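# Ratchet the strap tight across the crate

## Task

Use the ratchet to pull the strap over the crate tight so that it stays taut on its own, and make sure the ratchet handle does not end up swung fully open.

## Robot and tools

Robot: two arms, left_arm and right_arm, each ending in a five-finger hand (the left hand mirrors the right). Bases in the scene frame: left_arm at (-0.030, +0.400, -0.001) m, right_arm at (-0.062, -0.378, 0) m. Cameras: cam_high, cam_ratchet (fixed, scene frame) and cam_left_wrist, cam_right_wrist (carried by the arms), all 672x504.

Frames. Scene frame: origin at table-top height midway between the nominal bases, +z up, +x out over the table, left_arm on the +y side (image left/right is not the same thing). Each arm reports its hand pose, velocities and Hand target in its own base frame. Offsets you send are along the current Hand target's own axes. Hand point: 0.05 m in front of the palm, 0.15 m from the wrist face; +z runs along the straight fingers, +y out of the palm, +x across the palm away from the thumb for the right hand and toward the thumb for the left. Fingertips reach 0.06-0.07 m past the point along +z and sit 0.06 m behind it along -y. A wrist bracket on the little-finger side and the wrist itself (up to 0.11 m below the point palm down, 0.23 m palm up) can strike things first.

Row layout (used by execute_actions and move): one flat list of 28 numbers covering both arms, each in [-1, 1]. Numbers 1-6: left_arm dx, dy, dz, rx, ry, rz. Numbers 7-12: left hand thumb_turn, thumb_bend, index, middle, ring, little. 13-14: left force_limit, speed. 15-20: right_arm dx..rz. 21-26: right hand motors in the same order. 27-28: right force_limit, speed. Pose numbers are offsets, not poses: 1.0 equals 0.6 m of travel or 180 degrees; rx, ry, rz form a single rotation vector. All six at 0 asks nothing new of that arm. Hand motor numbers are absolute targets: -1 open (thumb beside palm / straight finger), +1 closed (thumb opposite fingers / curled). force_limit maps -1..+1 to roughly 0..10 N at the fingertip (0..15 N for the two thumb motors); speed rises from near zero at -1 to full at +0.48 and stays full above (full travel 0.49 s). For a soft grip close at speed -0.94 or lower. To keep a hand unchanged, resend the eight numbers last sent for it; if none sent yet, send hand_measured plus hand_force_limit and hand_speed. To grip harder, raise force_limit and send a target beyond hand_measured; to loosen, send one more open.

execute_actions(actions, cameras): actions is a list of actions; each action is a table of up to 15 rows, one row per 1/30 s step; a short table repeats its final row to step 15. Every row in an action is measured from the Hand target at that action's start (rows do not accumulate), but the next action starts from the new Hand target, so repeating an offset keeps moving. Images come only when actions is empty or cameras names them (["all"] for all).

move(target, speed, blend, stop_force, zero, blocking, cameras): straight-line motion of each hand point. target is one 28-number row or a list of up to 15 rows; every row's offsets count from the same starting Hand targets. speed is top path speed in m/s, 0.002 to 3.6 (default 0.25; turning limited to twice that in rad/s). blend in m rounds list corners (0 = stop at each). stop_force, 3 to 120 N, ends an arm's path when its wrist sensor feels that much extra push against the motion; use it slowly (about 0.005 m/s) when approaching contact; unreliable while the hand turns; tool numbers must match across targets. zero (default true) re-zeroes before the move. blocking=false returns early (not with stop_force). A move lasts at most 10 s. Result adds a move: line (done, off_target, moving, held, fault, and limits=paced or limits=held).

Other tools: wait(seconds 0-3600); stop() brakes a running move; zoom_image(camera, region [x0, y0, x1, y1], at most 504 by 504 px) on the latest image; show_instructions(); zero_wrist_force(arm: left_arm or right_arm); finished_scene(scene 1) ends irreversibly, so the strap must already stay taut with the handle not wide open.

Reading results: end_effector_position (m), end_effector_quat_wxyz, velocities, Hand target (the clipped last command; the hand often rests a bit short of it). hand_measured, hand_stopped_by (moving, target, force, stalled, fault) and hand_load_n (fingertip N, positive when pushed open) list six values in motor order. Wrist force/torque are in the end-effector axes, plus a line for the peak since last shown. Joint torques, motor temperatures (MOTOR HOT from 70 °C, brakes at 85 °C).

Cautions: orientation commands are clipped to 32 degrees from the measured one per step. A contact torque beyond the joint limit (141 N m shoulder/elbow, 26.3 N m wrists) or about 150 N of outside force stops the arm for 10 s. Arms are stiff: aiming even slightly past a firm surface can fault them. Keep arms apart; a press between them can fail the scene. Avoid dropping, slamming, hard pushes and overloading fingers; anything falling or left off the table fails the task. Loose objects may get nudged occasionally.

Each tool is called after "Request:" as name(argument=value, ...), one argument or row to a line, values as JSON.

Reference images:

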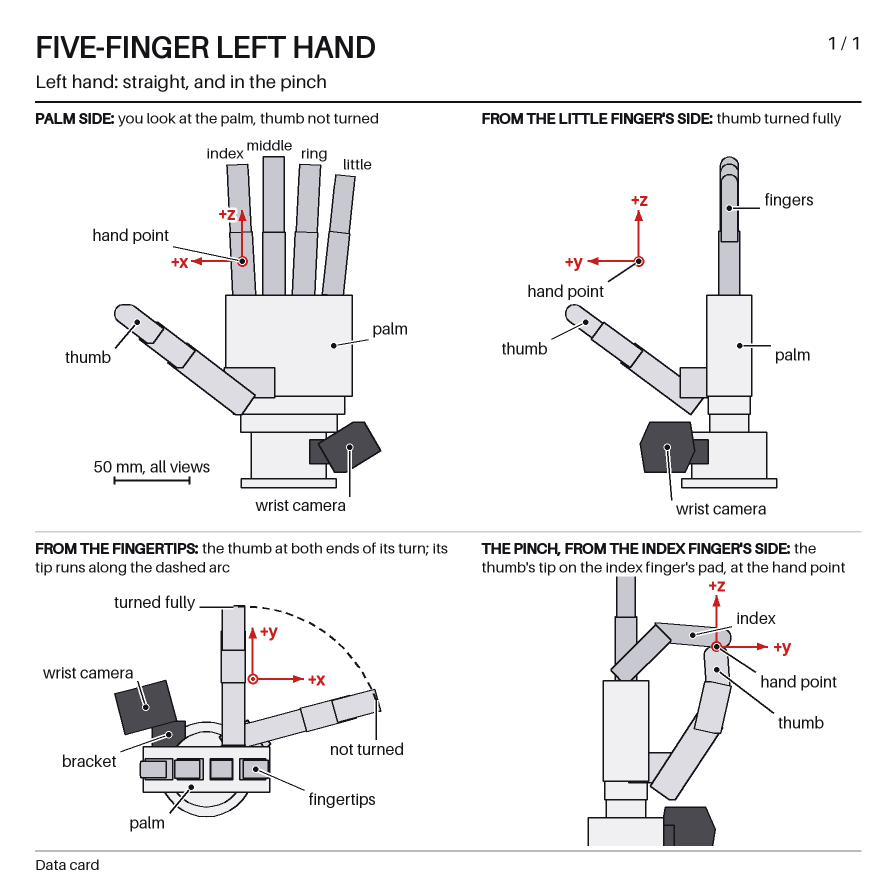

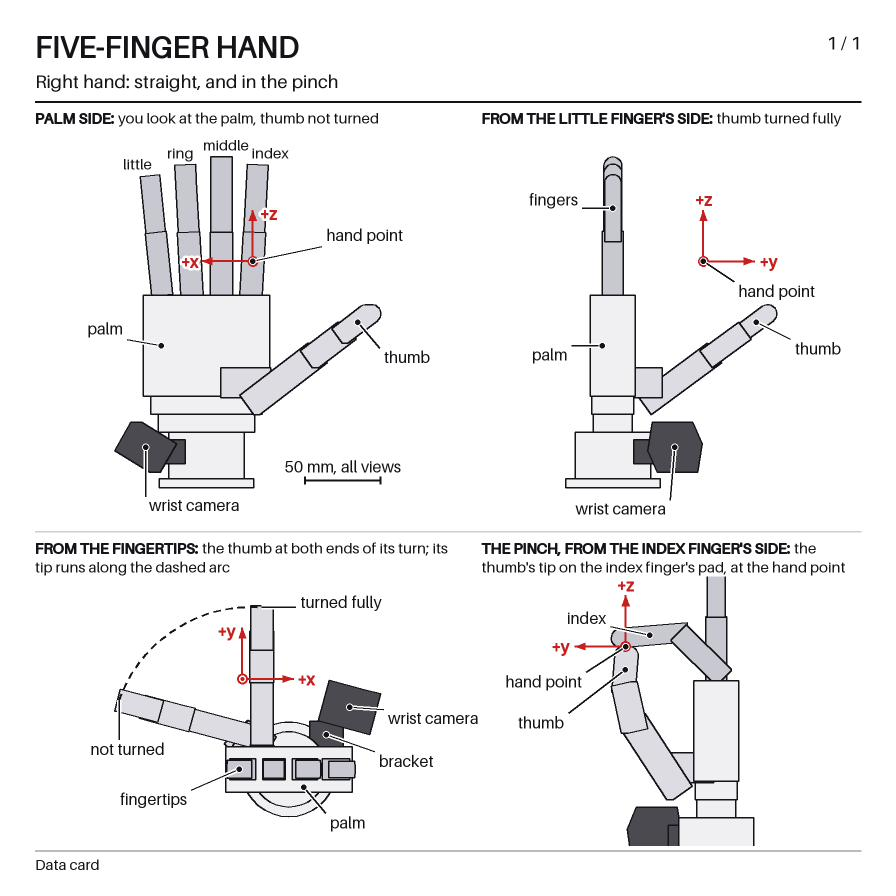

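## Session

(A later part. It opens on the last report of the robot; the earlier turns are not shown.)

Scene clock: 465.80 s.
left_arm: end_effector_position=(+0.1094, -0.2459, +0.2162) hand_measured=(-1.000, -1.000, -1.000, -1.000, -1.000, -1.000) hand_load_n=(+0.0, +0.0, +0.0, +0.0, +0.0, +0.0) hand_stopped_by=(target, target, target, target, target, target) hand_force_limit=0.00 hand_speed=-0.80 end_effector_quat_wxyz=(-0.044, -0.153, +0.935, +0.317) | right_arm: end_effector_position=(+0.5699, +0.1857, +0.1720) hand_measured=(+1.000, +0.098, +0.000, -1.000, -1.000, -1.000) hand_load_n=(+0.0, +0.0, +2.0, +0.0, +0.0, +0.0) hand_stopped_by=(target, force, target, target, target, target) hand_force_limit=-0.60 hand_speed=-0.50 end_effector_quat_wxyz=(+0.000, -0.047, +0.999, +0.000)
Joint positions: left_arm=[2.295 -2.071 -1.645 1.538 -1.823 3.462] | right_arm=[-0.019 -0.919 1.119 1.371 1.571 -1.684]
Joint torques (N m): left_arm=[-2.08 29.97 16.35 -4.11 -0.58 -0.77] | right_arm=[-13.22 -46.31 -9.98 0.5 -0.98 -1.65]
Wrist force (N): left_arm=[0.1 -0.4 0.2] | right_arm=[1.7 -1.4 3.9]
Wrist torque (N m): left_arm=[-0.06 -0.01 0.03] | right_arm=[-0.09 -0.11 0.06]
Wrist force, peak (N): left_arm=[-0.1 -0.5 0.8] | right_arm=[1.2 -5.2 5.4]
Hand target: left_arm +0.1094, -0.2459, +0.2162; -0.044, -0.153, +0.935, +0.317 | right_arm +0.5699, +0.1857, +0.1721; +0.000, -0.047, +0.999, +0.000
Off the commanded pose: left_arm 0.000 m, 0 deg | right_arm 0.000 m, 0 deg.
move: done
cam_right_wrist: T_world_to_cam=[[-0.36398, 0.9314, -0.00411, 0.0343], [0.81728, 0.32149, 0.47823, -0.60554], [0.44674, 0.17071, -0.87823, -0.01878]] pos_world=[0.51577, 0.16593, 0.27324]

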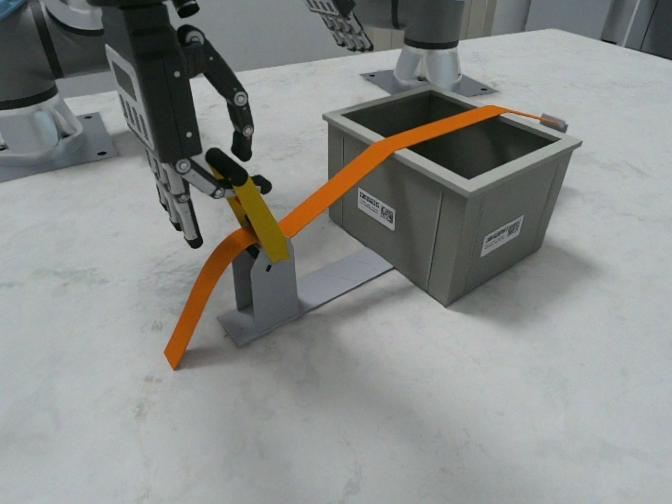

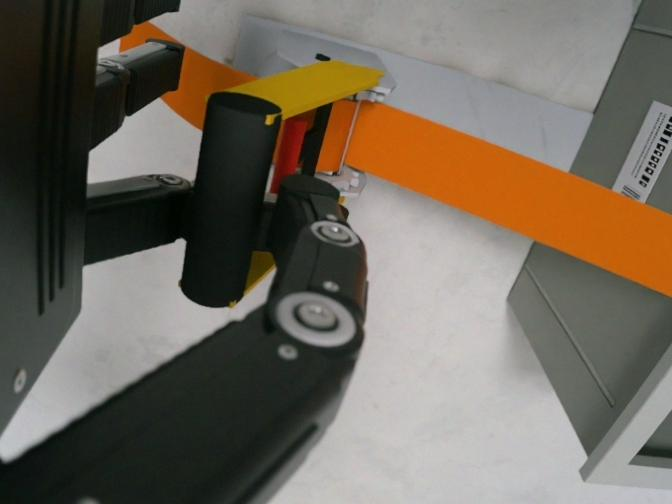

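Request:
move(
  target=[
    [0,0,0,0,0,0,-1,-1,-1,-1,-1,-1,0,-0.8,0,-0.033,0.012,0,0,0,1,0.1,0,-1,-1,-1,-0.6,-0.5],
    [0,0,0,0,0,0,-1,-1,-1,-1,-1,-1,0,-0.8,0,-0.0614,0.032,0,0,0,1,0.1,0,-1,-1,-1,-0.6,-0.5],
  ],
  cameras=["cam_ratchet","cam_right_wrist"],
  speed=0.05,
  stop_force=25,
  blend=0.006,
)

Request:
zoom_image(
  camera="cam_ratchet",
  region=[130, 180, 330, 380],
)

Request:
zoom_image(
  camera="cam_right_wrist",
  region=[250, 50, 550, 350],
)

Scene clock: 474.00 s.
left_arm: end_effector_position=(+0.1094, -0.2459, +0.2162) hand_measured=(-1.000, -1.000, -1.000, -1.000, -1.000, -1.000) hand_load_n=(+0.0, +0.0, +0.0, +0.0, +0.0, +0.0) hand_stopped_by=(target, target, target, target, target, target) hand_force_limit=0.00 hand_speed=-0.80 end_effector_quat_wxyz=(-0.044, -0.153, +0.935, +0.317) | right_arm: end_effector_position=(+0.5734, +0.1490, +0.1529) hand_measured=(+1.000, +0.096, +0.000, -1.000, -1.000, -1.000) hand_load_n=(+0.0, +0.5, +0.0, +0.0, -0.5, +0.0) hand_stopped_by=(target, force, target, target, target, target) hand_force_limit=-0.60 hand_speed=-0.50 end_effector_quat_wxyz=(+0.000, -0.047, +0.999, +0.000)
Joint positions: left_arm=[2.295 -2.071 -1.645 1.538 -1.823 3.462] | right_arm=[-0.086 -0.917 1.166 1.322 1.571 -1.751]
Joint torques (N m): left_arm=[-2.55 31.14 17.3 -4.09 -0.42 -0.99] | right_arm=[12.59 -47.71 -24.42 4.75 -1.37 1.82]
Wrist force (N): left_arm=[-0.1 -0.4 0.3] | right_arm=[0.5 0.1 -0.3]
Wrist torque (N m): left_arm=[-0.07 0.03 0.01] | right_arm=[0.01 -0.02 -0.08]
Wrist force, peak (N): left_arm=[0.1 -0.2 0.8] | right_arm=[0.5 1.5 5.7]
Hand target: left_arm +0.1094, -0.2459, +0.2162; -0.044, -0.153, +0.935, +0.317 | right_arm +0.5734, +0.1490, +0.1529; +0.000, -0.047, +0.999, +0.000
Off the commanded pose: left_arm 0.000 m, 0 deg | right_arm 0.000 m, 0 deg.
move: done
cam_right_wrist: T_world_to_cam=[[-0.36392, 0.93142, -0.00422, 0.06967], [0.81725, 0.32148, 0.47827, -0.58742], [0.44683, 0.1706, -0.8782, -0.03098]] pos_world=[0.51927, 0.12923, 0.25404]

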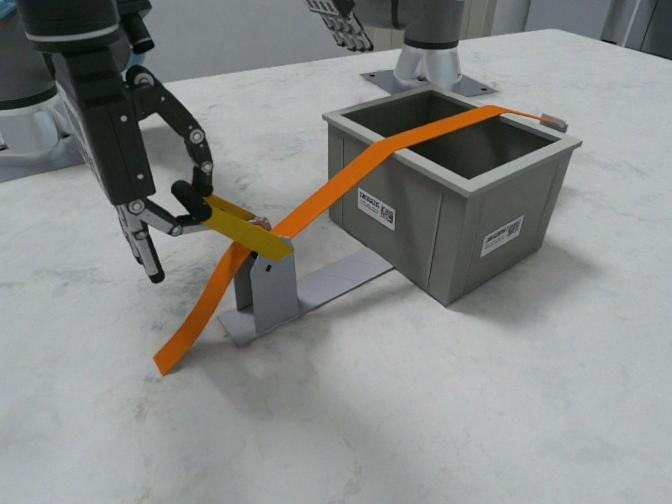

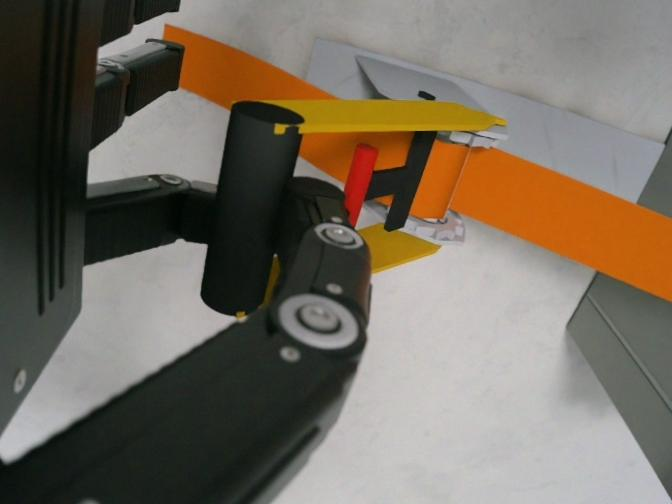

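Scaled by 2.520.

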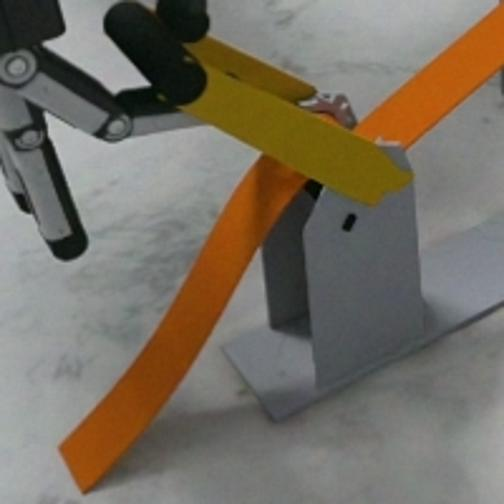

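Scaled by 1.680.

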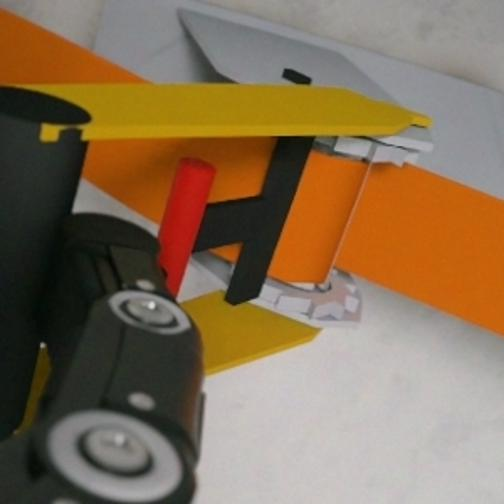

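Request:
zoom_image(
  camera="cam_ratchet",
  region=[230, 200, 310, 280],
)

Request:
zoom_image(
  camera="cam_right_wrist",
  region=[400, 80, 540, 260],
)

Request:
move(
  target=[
    [0,0,0,0,0,0,-1,-1,-1,-1,-1,-1,0,-0.8,0,0.0284,-0.02,0,0,0,1,0.1,0,-1,-1,-1,-0.6,-0.5],
    [0,0,0,0,0,0,-1,-1,-1,-1,-1,-1,0,-0.8,0,0.0614,-0.032,0,0,0,1,0.1,0,-1,-1,-1,-0.6,-0.5],
    [0,0,0,0,0,0,-1,-1,-1,-1,-1,-1,0,-0.8,0,0.0967,-0.0377,0,0,0,1,0.1,0,-1,-1,-1,-0.6,-0.5],
    [0,0,0,0,0,0,-1,-1,-1,-1,-1,-1,0,-0.8,0,0.1204,-0.0377,0,0,0,1,0.1,0,-1,-1,-1,-0.6,-0.5],
  ],
  cameras=["cam_ratchet","cam_right_wrist"],
  speed=0.05,
  stop_force=25,
  blend=0.006,
)

Request:
zoom_image(
  camera="cam_ratchet",
  region=[180, 130, 330, 280],
)

Request:
zoom_image(
  camera="cam_right_wrist",
  region=[150, 20, 330, 200],
)

Scaled by 6.300.

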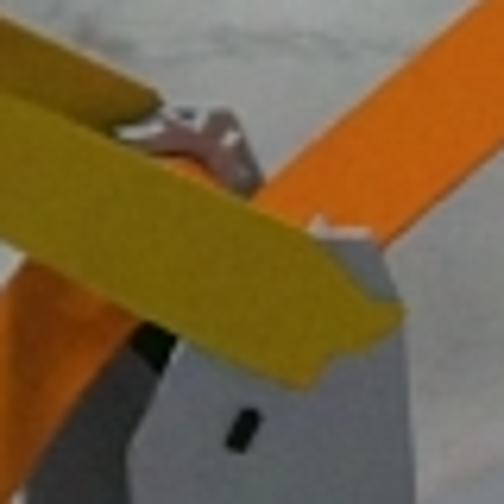

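Scaled by 2.800.

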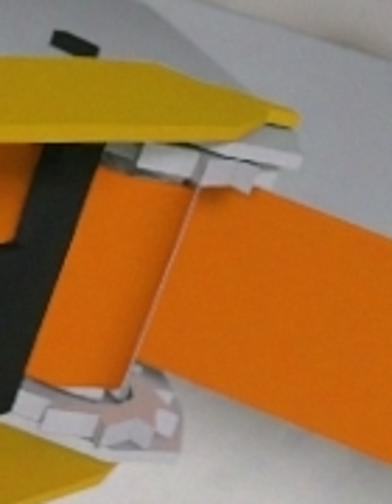

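Scene clock: 491.30 s.
left_arm: end_effector_position=(+0.1094, -0.2459, +0.2162) hand_measured=(-1.000, -1.000, -1.000, -1.000, -1.000, -1.000) hand_load_n=(+0.0, +0.0, +0.0, +0.0, +0.0, +0.0) hand_stopped_by=(target, target, target, target, target, target) hand_force_limit=0.00 hand_speed=-0.80 end_effector_quat_wxyz=(-0.044, -0.153, +0.935, +0.317) | right_arm: end_effector_position=(+0.5666, +0.2210, +0.1755) hand_measured=(+1.000, +0.098, +0.000, -1.000, -1.000, -1.000) hand_load_n=(+0.0, +0.0, +7.0, +0.0, +0.0, +0.0) hand_stopped_by=(target, force, target, target, target, target) hand_force_limit=-0.60 hand_speed=-0.50 end_effector_quat_wxyz=(+0.000, -0.047, +0.999, +0.000)
Joint positions: left_arm=[2.295 -2.071 -1.645 1.538 -1.823 3.462] | right_arm=[0.046 -0.906 1.088 1.388 1.571 -1.619]
Joint torques (N m): left_arm=[-3.62 32.56 17.76 -3.77 -0.26 -1.24] | right_arm=[-10.08 -56.91 -14.12 1.04 -0.7 -0.95]
Wrist force (N): left_arm=[0.0 -0.2 0.5] | right_arm=[4.4 -7.9 17.0]
Wrist torque (N m): left_arm=[-0.05 0.02 0.01] | right_arm=[-0.70 -0.28 0.16]
Wrist force, peak (N): left_arm=[0.1 -0.8 0.4] | right_arm=[4.2 -14.0 16.3]
Hand target: left_arm +0.1094, -0.2459, +0.2162; -0.044, -0.153, +0.935, +0.317 | right_arm +0.5666, +0.2210, +0.1755; +0.000, -0.047, +0.999, +0.000
Off the commanded pose: left_arm 0.000 m, 0 deg | right_arm 0.000 m, 0 deg.
move: done
cam_right_wrist: T_world_to_cam=[[-0.36396, 0.9314, -0.00414, 0.00024], [0.81724, 0.32148, 0.4783, -0.61582], [0.44682, 0.1707, -0.87819, -0.02039]] pos_world=[0.51247, 0.20123, 0.27664]

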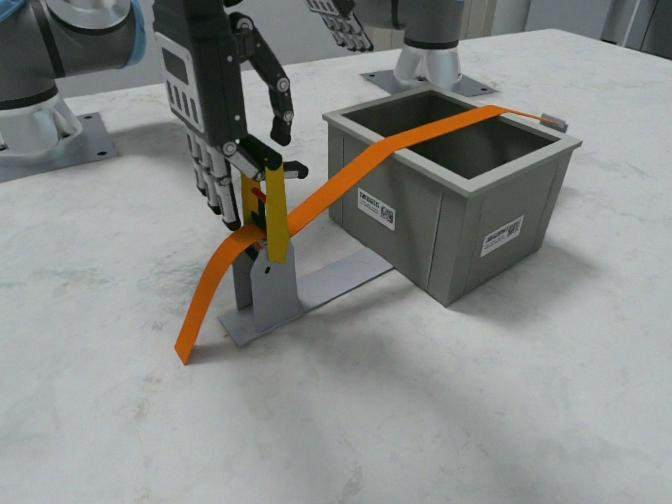

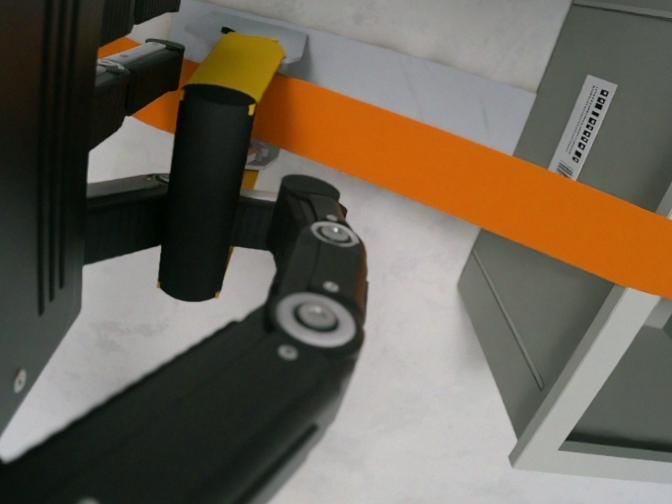

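Scaled by 3.360.

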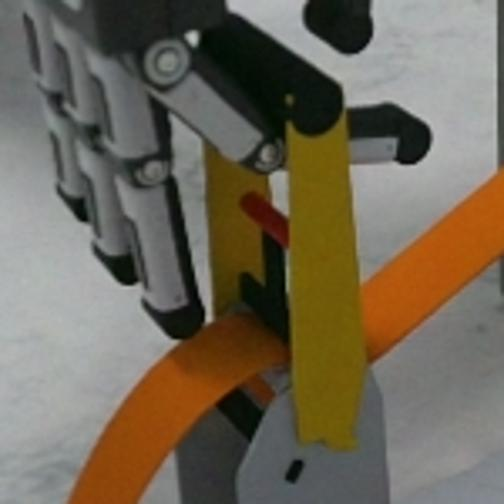

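Scaled by 2.800.

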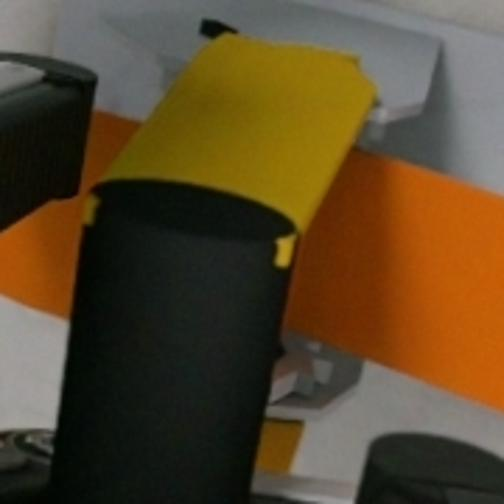

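Request:
move(
  target=[
    [0,0,0,0,0,0,-1,-1,-1,-1,-1,-1,0,-0.8,0,-0.0237,0.0025,0,0,0,1,0.1,0,-1,-1,-1,-0.6,-0.5],
    [0,0,0,0,0,0,-1,-1,-1,-1,-1,-1,0,-0.8,0,-0.059,0.0057,0,0,0,1,0.1,0,-1,-1,-1,-0.6,-0.5],
    [0,0,0,0,0,0,-1,-1,-1,-1,-1,-1,0,-0.8,0,-0.092,0.0177,0,0,0,1,0.1,0,-1,-1,-1,-0.6,-0.5],
    [0,0,0,0,0,0,-1,-1,-1,-1,-1,-1,0,-0.8,0,-0.1204,0.0377,0,0,0,1,0.1,0,-1,-1,-1,-0.6,-0.5],
  ],
  cameras=["cam_ratchet","cam_right_wrist"],
  speed=0.05,
  stop_force=25,
  blend=0.006,
)

Request:
zoom_image(
  camera="cam_ratchet",
  region=[230, 200, 310, 280],
)

Request:
zoom_image(
  camera="cam_right_wrist",
  region=[400, 80, 540, 260],
)

Scene clock: 506.83 s.
left_arm: end_effector_position=(+0.1094, -0.2459, +0.2162) hand_measured=(-1.000, -1.000, -1.000, -1.000, -1.000, -1.000) hand_load_n=(+0.0, +0.0, +0.0, +0.0, +0.0, +0.0) hand_stopped_by=(target, target, target, target, target, target) hand_force_limit=0.00 hand_speed=-0.80 end_effector_quat_wxyz=(-0.044, -0.153, +0.935, +0.317) | right_arm: end_effector_position=(+0.5734, +0.1490, +0.1529) hand_measured=(+1.000, +0.096, +0.000, -1.000, -1.000, -1.000) hand_load_n=(+0.0, +0.5, +0.0, +0.0, +0.0, +0.0) hand_stopped_by=(target, force, target, target, target, target) hand_force_limit=-0.60 hand_speed=-0.50 end_effector_quat_wxyz=(+0.000, -0.047, +0.999, +0.000)
Joint positions: left_arm=[2.295 -2.071 -1.645 1.538 -1.823 3.462] | right_arm=[-0.086 -0.917 1.166 1.322 1.571 -1.751]
Joint torques (N m): left_arm=[-3.21 30.9 16.63 -3.83 -0.25 -1.26] | right_arm=[12.66 -47.6 -24.77 4.73 -1.35 1.84]
Wrist force (N): left_arm=[-0.1 -0.3 0.3] | right_arm=[0.6 0.3 -0.3]
Wrist torque (N m): left_arm=[-0.06 0.04 0.00] | right_arm=[0.04 -0.04 -0.06]
Wrist force, peak (N): left_arm=[-0.2 -0.6 0.7] | right_arm=[4.6 -7.9 17.3]
Hand target: left_arm +0.1094, -0.2459, +0.2162; -0.044, -0.153, +0.935, +0.317 | right_arm +0.5734, +0.1490, +0.1529; +0.000, -0.047, +0.999, +0.000
Off the commanded pose: left_arm 0.000 m, 0 deg | right_arm 0.000 m, 0 deg.
move: done
cam_right_wrist: T_world_to_cam=[[-0.36392, 0.93142, -0.00422, 0.06967], [0.81725, 0.32148, 0.47827, -0.58742], [0.44683, 0.1706, -0.8782, -0.03098]] pos_world=[0.51927, 0.12923, 0.25404]

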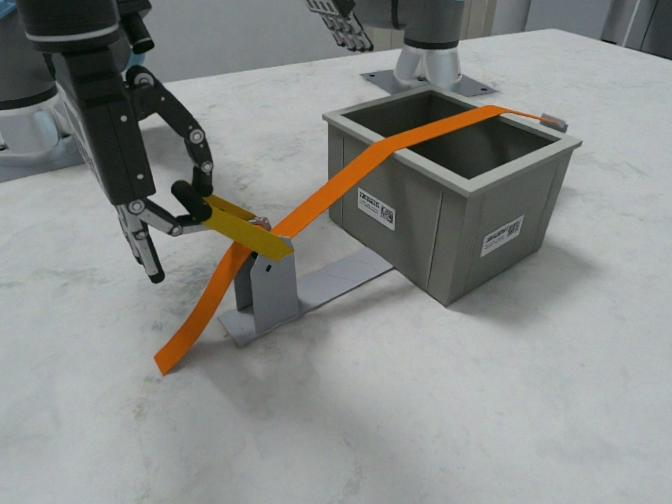

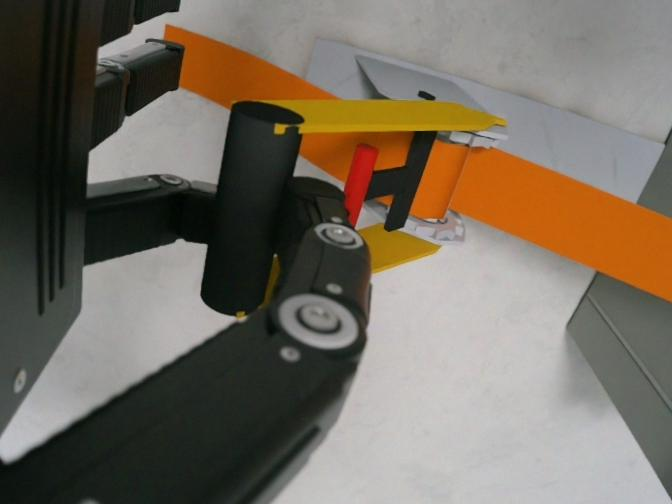

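Scaled by 6.300.

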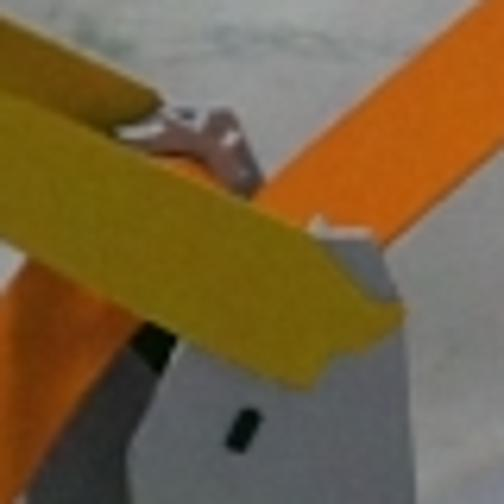

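Scaled by 2.800.

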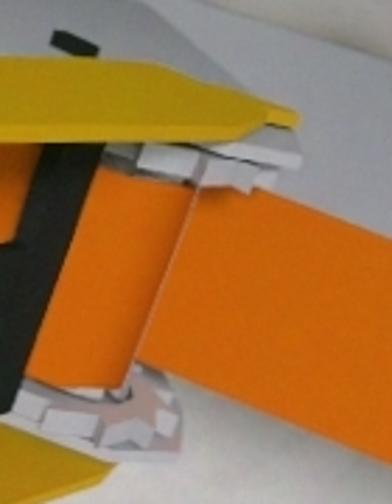

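Request:
move(
  target=[
    [0,0,0,0,0,0,-1,-1,-1,-1,-1,-1,0,-0.8,0,-0.0155,0.0165,0,0,0,1,0.1,0,-1,-1,-1,-0.6,-0.5],
    [0,0,0,0,0,0,-1,-1,-1,-1,-1,-1,0,-0.8,0,-0.0292,0.0495,0,0,0,1,0.1,0,-1,-1,-1,-0.6,-0.5],
    [0,0,0,0,0,0,-1,-1,-1,-1,-1,-1,0,-0.8,0,-0.0332,0.0717,0,0,0,1,0.1,0,-1,-1,-1,-0.6,-0.5],
  ],
  cameras=["cam_ratchet","cam_right_wrist"],
  speed=0.05,
  stop_force=10,
  blend=0.006,
)

Request:
zoom_image(
  camera="cam_ratchet",
  region=[130, 180, 330, 380],
)

Request:
zoom_image(
  camera="cam_right_wrist",
  region=[400, 100, 672, 372],
)

Scene clock: 541.27 s.
left_arm: end_effector_position=(+0.1094, -0.2459, +0.2162) hand_measured=(-1.000, -1.000, -1.000, -1.000, -1.000, -1.000) hand_load_n=(+0.0, +0.0, +0.0, +0.0, +0.0, +0.0) hand_stopped_by=(target, target, target, target, target, target) hand_force_limit=0.00 hand_speed=-0.80 end_effector_quat_wxyz=(-0.044, -0.153, +0.935, +0.317) | right_arm: end_effector_position=(+0.5753, +0.1292, +0.1099) hand_measured=(+1.000, +0.096, +0.000, -1.000, -1.000, -1.000) hand_load_n=(+0.0, +0.5, +0.0, +0.0, +0.0, +0.0) hand_stopped_by=(target, force, target, target, target, target) hand_force_limit=-0.60 hand_speed=-0.50 end_effector_quat_wxyz=(+0.000, -0.047, +0.999, +0.000)
Joint positions: left_arm=[2.295 -2.071 -1.645 1.538 -1.823 3.462] | right_arm=[-0.123 -0.887 1.231 1.228 1.571 -1.788]
Joint torques (N m): left_arm=[-2.68 30.22 16.09 -3.99 -0.44 -1.19] | right_arm=[12.09 -48.11 -24.38 3.57 2.35 1.87]
Wrist force (N): left_arm=[0.2 -0.1 0.1] | right_arm=[0.9 1.1 0.7]
Wrist torque (N m): left_arm=[-0.01 -0.02 0.02] | right_arm=[0.07 -0.09 0.01]
Wrist force, peak (N): left_arm=[0.2 -0.6 0.6] | right_arm=[0.4 2.5 -2.6]
Hand target: left_arm +0.1094, -0.2459, +0.2162; -0.044, -0.153, +0.935, +0.317 | right_arm +0.5753, +0.1292, +0.1099; +0.000, -0.047, +0.999, +0.000
Off the commanded pose: left_arm 0.000 m, 0 deg | right_arm 0.000 m, 0 deg.
move: done
cam_right_wrist: T_world_to_cam=[[-0.36396, 0.9314, -0.00414, 0.0886], [0.81724, 0.32148, 0.4783, -0.56196], [0.44682, 0.1707, -0.87819, -0.06617]] pos_world=[0.52107, 0.10943, 0.21104]

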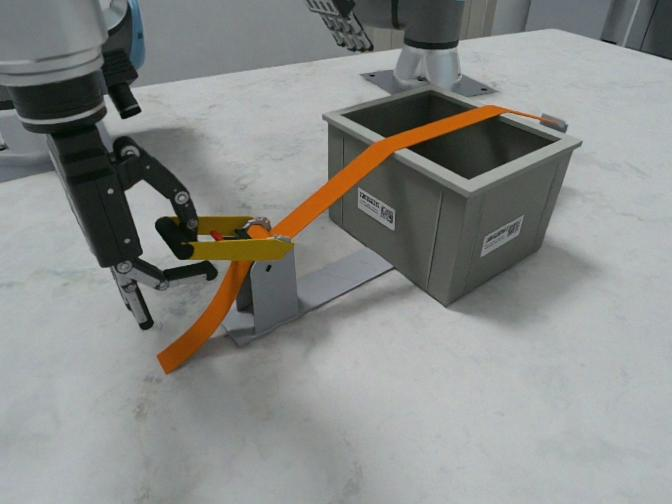

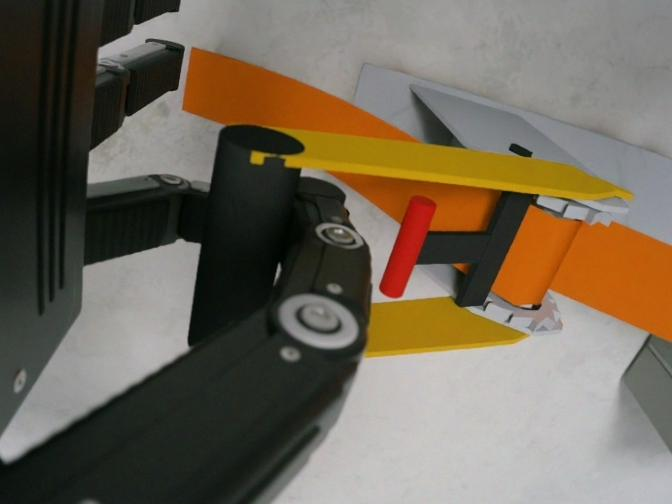

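Scaled by 2.520.

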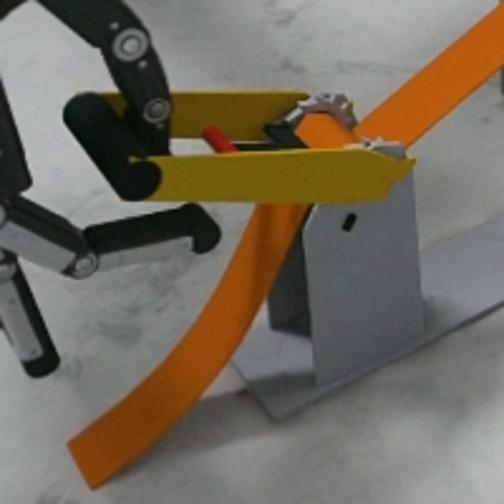

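Scaled by 1.853.

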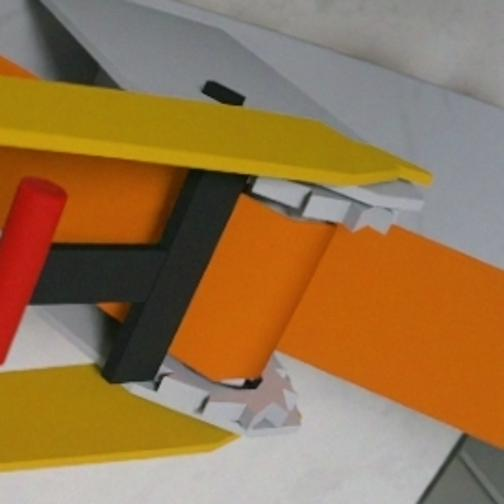

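Request:
move(
  target=[0,0,0,0,0,0,-1,-1,-1,-1,-1,-1,0,-0.8,0,0.0018,-0.068,-0.1944,0,0,1,0.1,0,-1,-1,-1,-0.6,-0.5],
  cameras=["cam_ratchet","cam_right_wrist"],
  speed=0.05,
  stop_force=12,
)

Request:
zoom_image(
  camera="cam_ratchet",
  region=[130, 180, 330, 380],
)

Scene clock: 587.30 s.
left_arm: end_effector_position=(+0.1094, -0.2459, +0.2162) hand_measured=(-1.000, -1.000, -1.000, -1.000, -1.000, -1.000) hand_load_n=(+0.0, -0.5, +0.0, +0.0, +0.0, +0.0) hand_stopped_by=(target, target, target, target, target, target) hand_force_limit=0.00 hand_speed=-0.80 end_effector_quat_wxyz=(-0.044, -0.153, +0.935, +0.317) | right_arm: end_effector_position=(+0.5752, +0.1303, +0.1507) hand_measured=(+1.000, +0.096, +0.000, -1.000, -1.000, -1.000) hand_load_n=(+0.0, +0.5, +4.0, +0.0, +0.0, +0.0) hand_stopped_by=(target, force, target, target, target, target) hand_force_limit=-0.60 hand_speed=-0.50 end_effector_quat_wxyz=(-0.014, -0.045, +0.953, +0.300)
Joint positions: left_arm=[2.295 -2.071 -1.645 1.538 -1.823 3.462] | right_arm=[-0.352 -0.803 1.268 1.399 1.027 -2.099]
Joint torques (N m): left_arm=[-3.27 29.75 18 -3.9 -0.29 -1.23] | right_arm=[10.25 -51.59 -24.68 1.19 0.81 1.74]
Wrist force (N): left_arm=[-0.1 -0.3 0.5] | right_arm=[1.0 0.6 6.7]
Wrist torque (N m): left_arm=[-0.07 0.04 0.00] | right_arm=[-0.27 -0.09 -0.07]
Wrist force, peak (N): left_arm=[-0.1 -0.5 1.0] | right_arm=[1.1 13.0 6.7]
Hand target: left_arm +0.1094, -0.2459, +0.2162; -0.044, -0.153, +0.935, +0.317 | right_arm +0.5752, +0.1303, +0.1507; -0.014, -0.045, +0.953, +0.300
Off the commanded pose: left_arm 0.000 m, 0 deg | right_arm 0.000 m, 0 deg.
move: done
cam_right_wrist: T_world_to_cam=[[-0.3477, 0.76081, 0.54797, 0.01747], [0.84717, 0.00451, 0.5313, -0.56574], [0.40174, 0.64896, -0.64611, -0.10181]] pos_world=[0.52626, 0.05534, 0.22522]

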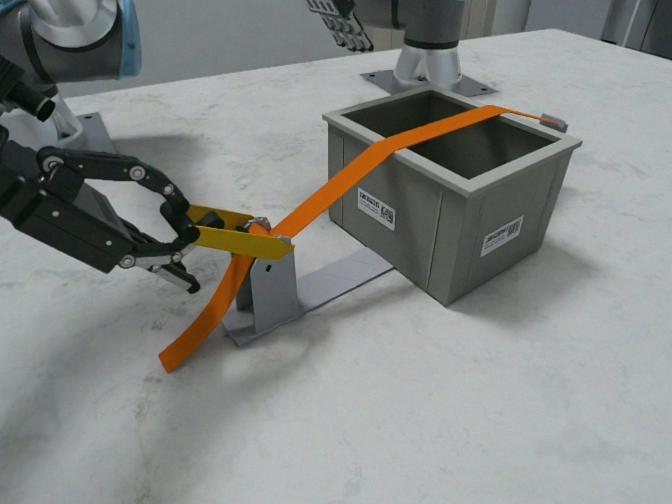

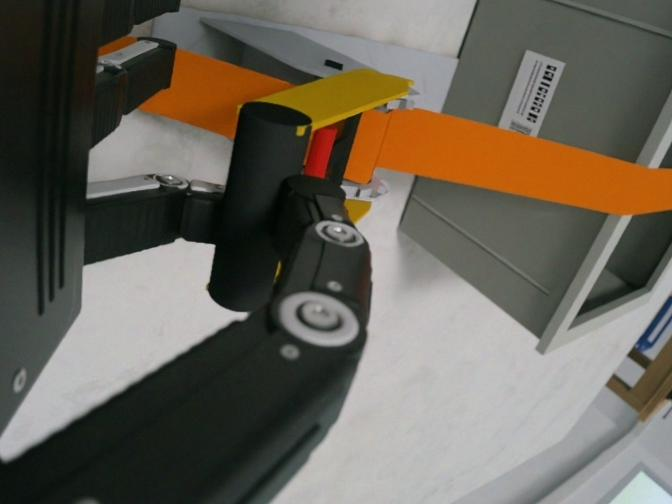

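Scaled by 2.520.

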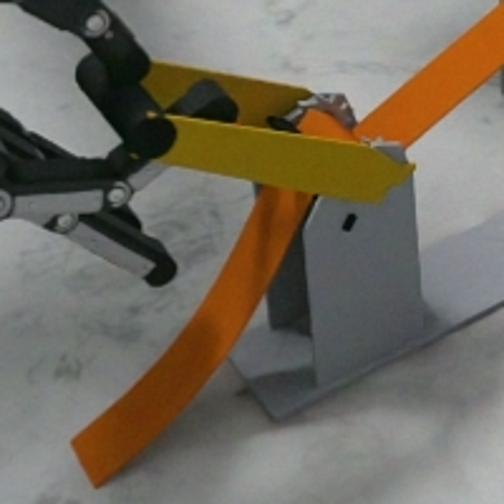

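Request:
move(
  target=[
    [0,0,0,0,0,0,-1,-1,-1,-1,-1,-1,0,-0.8,0,-0.0187,0.0065,0,0,0,1,0.1,0,-1,-1,-1,-0.6,-0.5],
    [0,0,0,0,0,0,-1,-1,-1,-1,-1,-1,0,-0.8,0,-0.0333,0.0187,0,0,0,1,0.1,0,-1,-1,-1,-0.6,-0.5],
    [0,0,0,0,0,0,-1,-1,-1,-1,-1,-1,0,-0.8,0,-0.0433,0.0288,0,0,0,1,0.1,0,-1,-1,-1,-0.6,-0.5],
  ],
  cameras=["cam_ratchet","cam_right_wrist"],
  speed=0.03,
  stop_force=20,
  blend=0.003,
)

Request:
zoom_image(
  camera="cam_ratchet",
  region=[130, 180, 330, 380],
)

Scene clock: 610.47 s.
left_arm: end_effector_position=(+0.1094, -0.2459, +0.2162) hand_measured=(-1.000, -1.000, -1.000, -1.000, -1.000, -1.000) hand_load_n=(+0.0, +0.0, +0.0, +0.0, +0.0, +0.0) hand_stopped_by=(target, target, target, target, target, target) hand_force_limit=0.00 hand_speed=-0.80 end_effector_quat_wxyz=(-0.044, -0.153, +0.935, +0.317) | right_arm: end_effector_position=(+0.5762, +0.1189, +0.1216) hand_measured=(+1.000, +0.096, +0.000, -1.000, -1.000, -1.000) hand_load_n=(+0.5, +1.0, +0.5, +0.0, +0.0, +0.0) hand_stopped_by=(target, force, target, target, target, target) hand_force_limit=-0.60 hand_speed=-0.50 end_effector_quat_wxyz=(-0.014, -0.045, +0.953, +0.300)
Joint positions: left_arm=[2.295 -2.071 -1.645 1.538 -1.823 3.462] | right_arm=[-0.37 -0.763 1.28 1.357 1.033 -2.119]
Joint torques (N m): left_arm=[-2.49 30.87 18.31 -4.17 -0.42 -1.33] | right_arm=[9.83 -49.54 -22.68 4.9 -0.29 1.61]
Wrist force (N): left_arm=[0.1 -0.4 0.4] | right_arm=[0.2 1.2 0.1]
Wrist torque (N m): left_arm=[-0.07 0.01 0.02] | right_arm=[-0.02 -0.02 -0.03]
Wrist force, peak (N): left_arm=[-0.1 -0.2 0.8] | right_arm=[0.9 4.3 6.0]
Hand target: left_arm +0.1094, -0.2459, +0.2162; -0.044, -0.153, +0.935, +0.317 | right_arm +0.5762, +0.1189, +0.1216; -0.014, -0.045, +0.953, +0.300
Off the commanded pose: left_arm 0.000 m, 0 deg | right_arm 0.000 m, 0 deg.
move: done
cam_right_wrist: T_world_to_cam=[[-0.3477, 0.76081, 0.54797, 0.04236], [0.84717, 0.00451, 0.5313, -0.55108], [0.40174, 0.64896, -0.64611, -0.11368]] pos_world=[0.52726, 0.04404, 0.19612]

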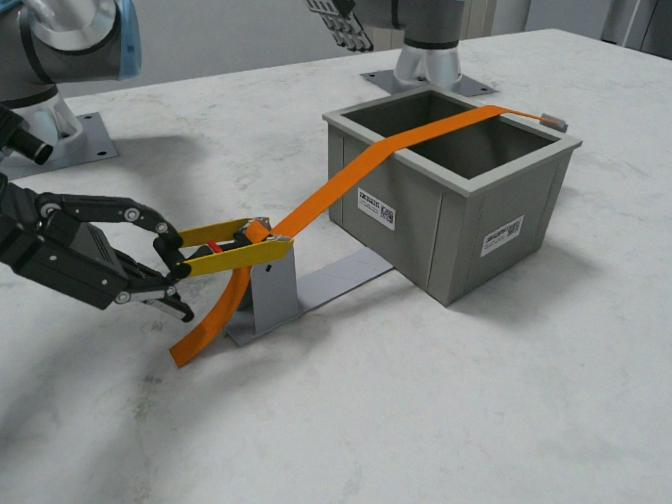

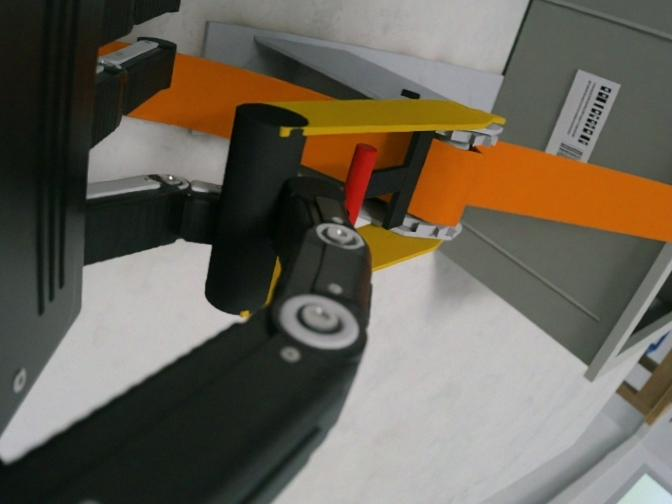

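Scaled by 2.520.

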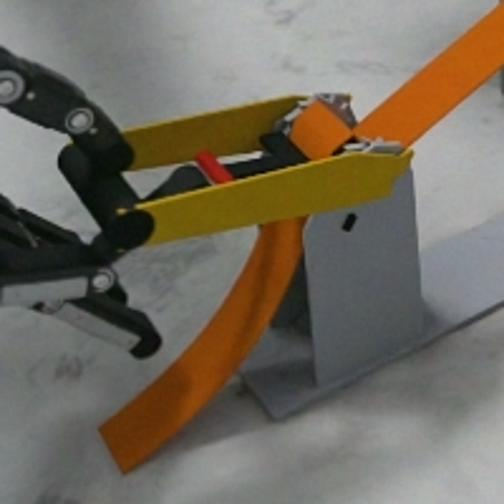

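Request:
move(
  target=[
    [0,0,0,0,0,0,-1,-1,-1,-1,-1,-1,0,-0.8,0,0.0338,-0.015,0,0,0,1,0.1,0,-1,-1,-1,-0.6,-0.5],
    [0,0,0,0,0,0,-1,-1,-1,-1,-1,-1,0,-0.8,0,0.0748,-0.0387,0,0,0,1,0.1,0,-1,-1,-1,-0.6,-0.5],
    [0,0,0,0,0,0,-1,-1,-1,-1,-1,-1,0,-0.8,0,0.117,-0.0283,0.1111,0,0,1,0.1,0,-1,-1,-1,-0.6,-0.5],
    [0,0,0,0,0,0,-1,-1,-1,-1,-1,-1,0,-0.8,0,0.1525,-0.0045,0.2222,0,0,1,0.1,0,-1,-1,-1,-0.6,-0.5],
  ],
  cameras=["cam_ratchet","cam_right_wrist"],
  speed=[0.05,0.05,0.12,0.12],
  stop_force=40,
  blend=0.005,
)

Request:
zoom_image(
  camera="cam_ratchet",
  region=[130, 130, 330, 330],
)

Scene clock: 633.00 s.
left_arm: end_effector_position=(+0.1094, -0.2459, +0.2162) hand_measured=(-1.000, -1.000, -1.000, -1.000, -1.000, -1.000) hand_load_n=(+0.0, +0.0, +0.0, +0.0, +0.0, +0.0) hand_stopped_by=(target, target, target, target, target, target) hand_force_limit=0.00 hand_speed=-0.80 end_effector_quat_wxyz=(-0.044, -0.153, +0.935, +0.317) | right_arm: end_effector_position=(+0.5693, +0.1921, +0.1763) hand_measured=(+1.000, +0.098, -0.020, -1.000, -1.000, -1.000) hand_load_n=(+0.0, +0.0, +18.0, +0.0, +0.0, +0.0) hand_stopped_by=(target, force, target, target, target, target) hand_force_limit=-0.60 hand_speed=-0.50 end_effector_quat_wxyz=(+0.002, -0.047, +0.998, -0.044)
Joint positions: left_arm=[2.295 -2.071 -1.645 1.538 -1.823 3.462] | right_arm=[0.033 -0.912 1.084 1.394 1.658 -1.632]
Joint torques (N m): left_arm=[-4.03 30.06 17.9 -4.25 -0.38 -1.4] | right_arm=[-13.06 -66.7 -20.72 1.21 0.78 1.25]
Wrist force (N): left_arm=[0.3 -0.2 0.4] | right_arm=[9.1 -0.1 35.9]
Wrist torque (N m): left_arm=[-0.04 -0.03 0.03] | right_arm=[-1.00 -0.33 0.26]
Wrist force, peak (N): left_arm=[-0.1 -0.3 0.9] | right_arm=[10.0 -0.6 45.0]
Hand target: left_arm +0.1094, -0.2459, +0.2162; -0.044, -0.153, +0.935, +0.317 | right_arm +0.5693, +0.1921, +0.1763; +0.002, -0.047, +0.998, -0.044
Off the commanded pose: left_arm 0.000 m, 0 deg | right_arm 0.000 m, 0 deg.
move: done
cam_right_wrist: T_world_to_cam=[[-0.36365, 0.92737, -0.08801, 0.04357], [0.8134, 0.36216, 0.45522, -0.61067], [0.45403, 0.09395, -0.88602, -0.00396]] pos_world=[0.51436, 0.18113, 0.27831]

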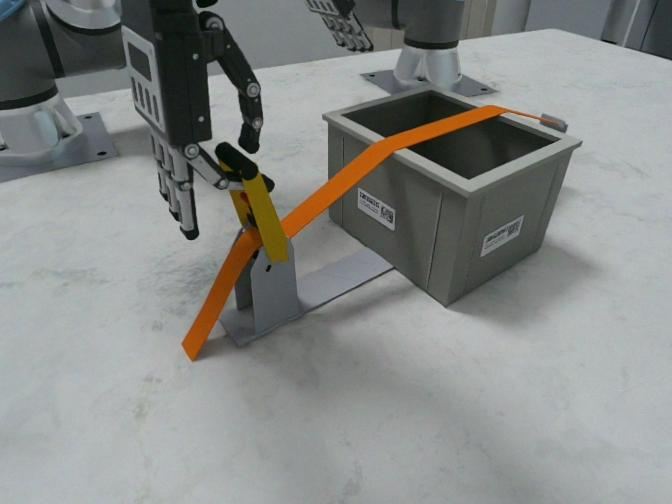

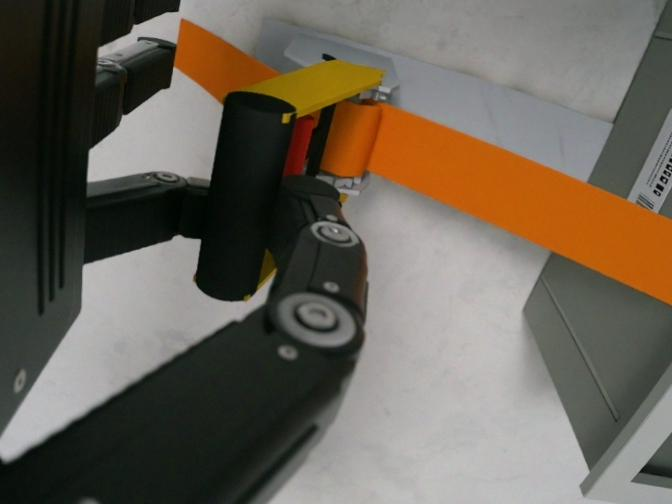

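Scaled by 2.520.

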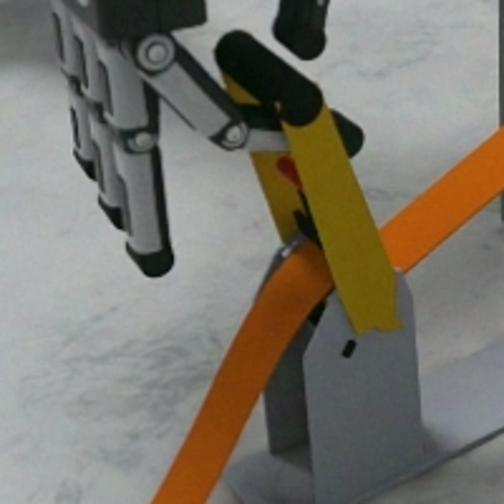

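Request:
move(
  target=[
    [0,0,0,0,0,0,-1,-1,-1,-1,-1,-1,0,-0.8,0,0.0015,0.01,0,0,0,1,0.1,0,-1,-1,-1,-0.6,-0.5],
    [0,0,0,0,0,0,-1,-1,-1,-1,-1,-1,0,-0.8,0,0.0305,0.0163,0.0833,0,0,1,0.1,0,-1,-1,-1,-0.6,-0.5],
  ],
  cameras=["cam_ratchet","cam_right_wrist"],
  speed=[0.05,0.08],
  stop_force=40,
  blend=0.0,
)

Request:
zoom_image(
  camera="cam_ratchet",
  region=[130, 130, 330, 330],
)

Scene clock: 655.53 s.
left_arm: end_effector_position=(+0.1094, -0.2459, +0.2162) hand_measured=(-1.000, -1.000, -1.000, -1.000, -1.000, -1.000) hand_load_n=(+0.0, -0.5, +0.0, +0.0, +0.0, +0.0) hand_stopped_by=(target, target, target, target, target, target) hand_force_limit=0.00 hand_speed=-0.80 end_effector_quat_wxyz=(-0.044, -0.153, +0.935, +0.317) | right_arm: end_effector_position=(+0.5677, +0.2094, +0.1649) hand_measured=(+1.000, +0.098, -0.018, -1.000, -1.000, -1.000) hand_load_n=(+0.0, +0.0, +5.0, +0.0, +0.0, +0.0) hand_stopped_by=(target, force, target, target, target, target) hand_force_limit=-0.60 hand_speed=-0.50 end_effector_quat_wxyz=(+0.008, -0.046, +0.984, -0.174)
Joint positions: left_arm=[2.295 -2.071 -1.645 1.538 -1.823 3.462] | right_arm=[0.185 -0.848 1.011 1.44 1.919 -1.474]
Joint torques (N m): left_arm=[-4.69 30.16 17.33 -4.2 -0.35 -1.21] | right_arm=[-7.09 -54.12 -12.39 -0.41 -0.24 -1.5]
Wrist force (N): left_arm=[0.1 -0.4 0.4] | right_arm=[6.8 -11.0 11.4]
Wrist torque (N m): left_arm=[-0.07 0.00 0.02] | right_arm=[-0.60 -0.28 0.23]
Wrist force, peak (N): left_arm=[0.2 -0.6 0.7] | right_arm=[9.1 -0.3 36.1]
Hand target: left_arm +0.1094, -0.2459, +0.2162; -0.044, -0.153, +0.935, +0.317 | right_arm +0.5677, +0.2093, +0.1649; +0.008, -0.046, +0.984, -0.174
Off the commanded pose: left_arm 0.000 m, 0 deg | right_arm 0.000 m, 0 deg.
move: done
cam_right_wrist: T_world_to_cam=[[-0.35845, 0.87225, -0.3327, 0.07486], [0.80324, 0.46977, 0.36623, -0.61257], [0.47574, -0.13596, -0.86902, 0.01813]] pos_world=[0.51024, 0.22494, 0.265]

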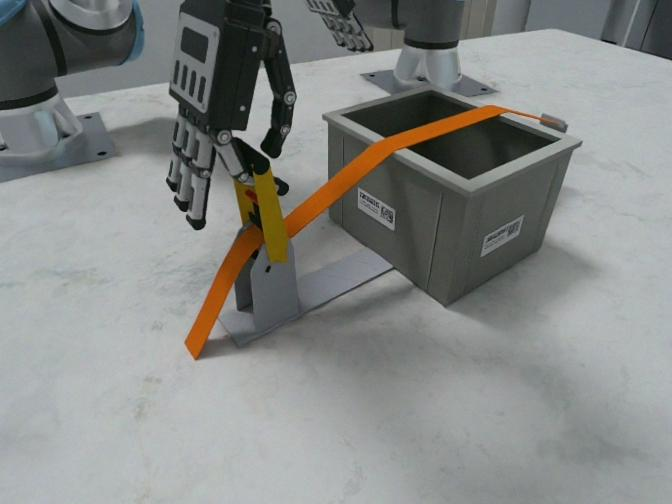

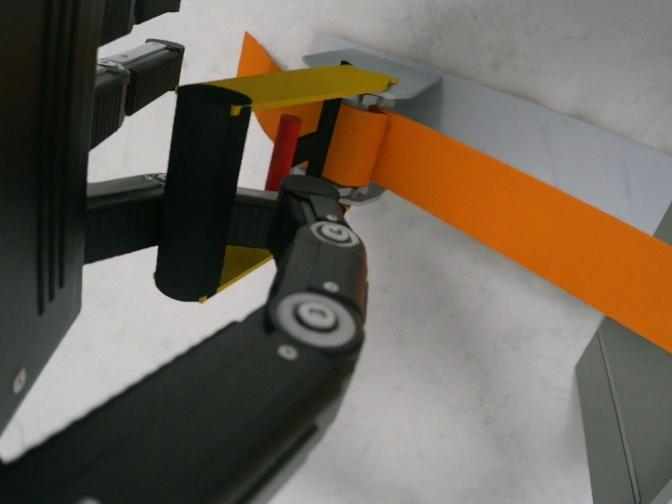

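Scaled by 2.520.

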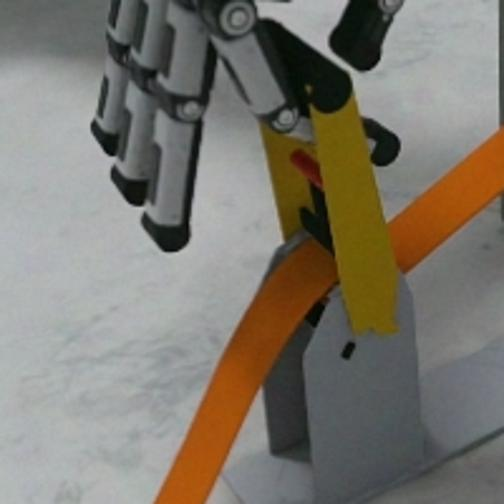

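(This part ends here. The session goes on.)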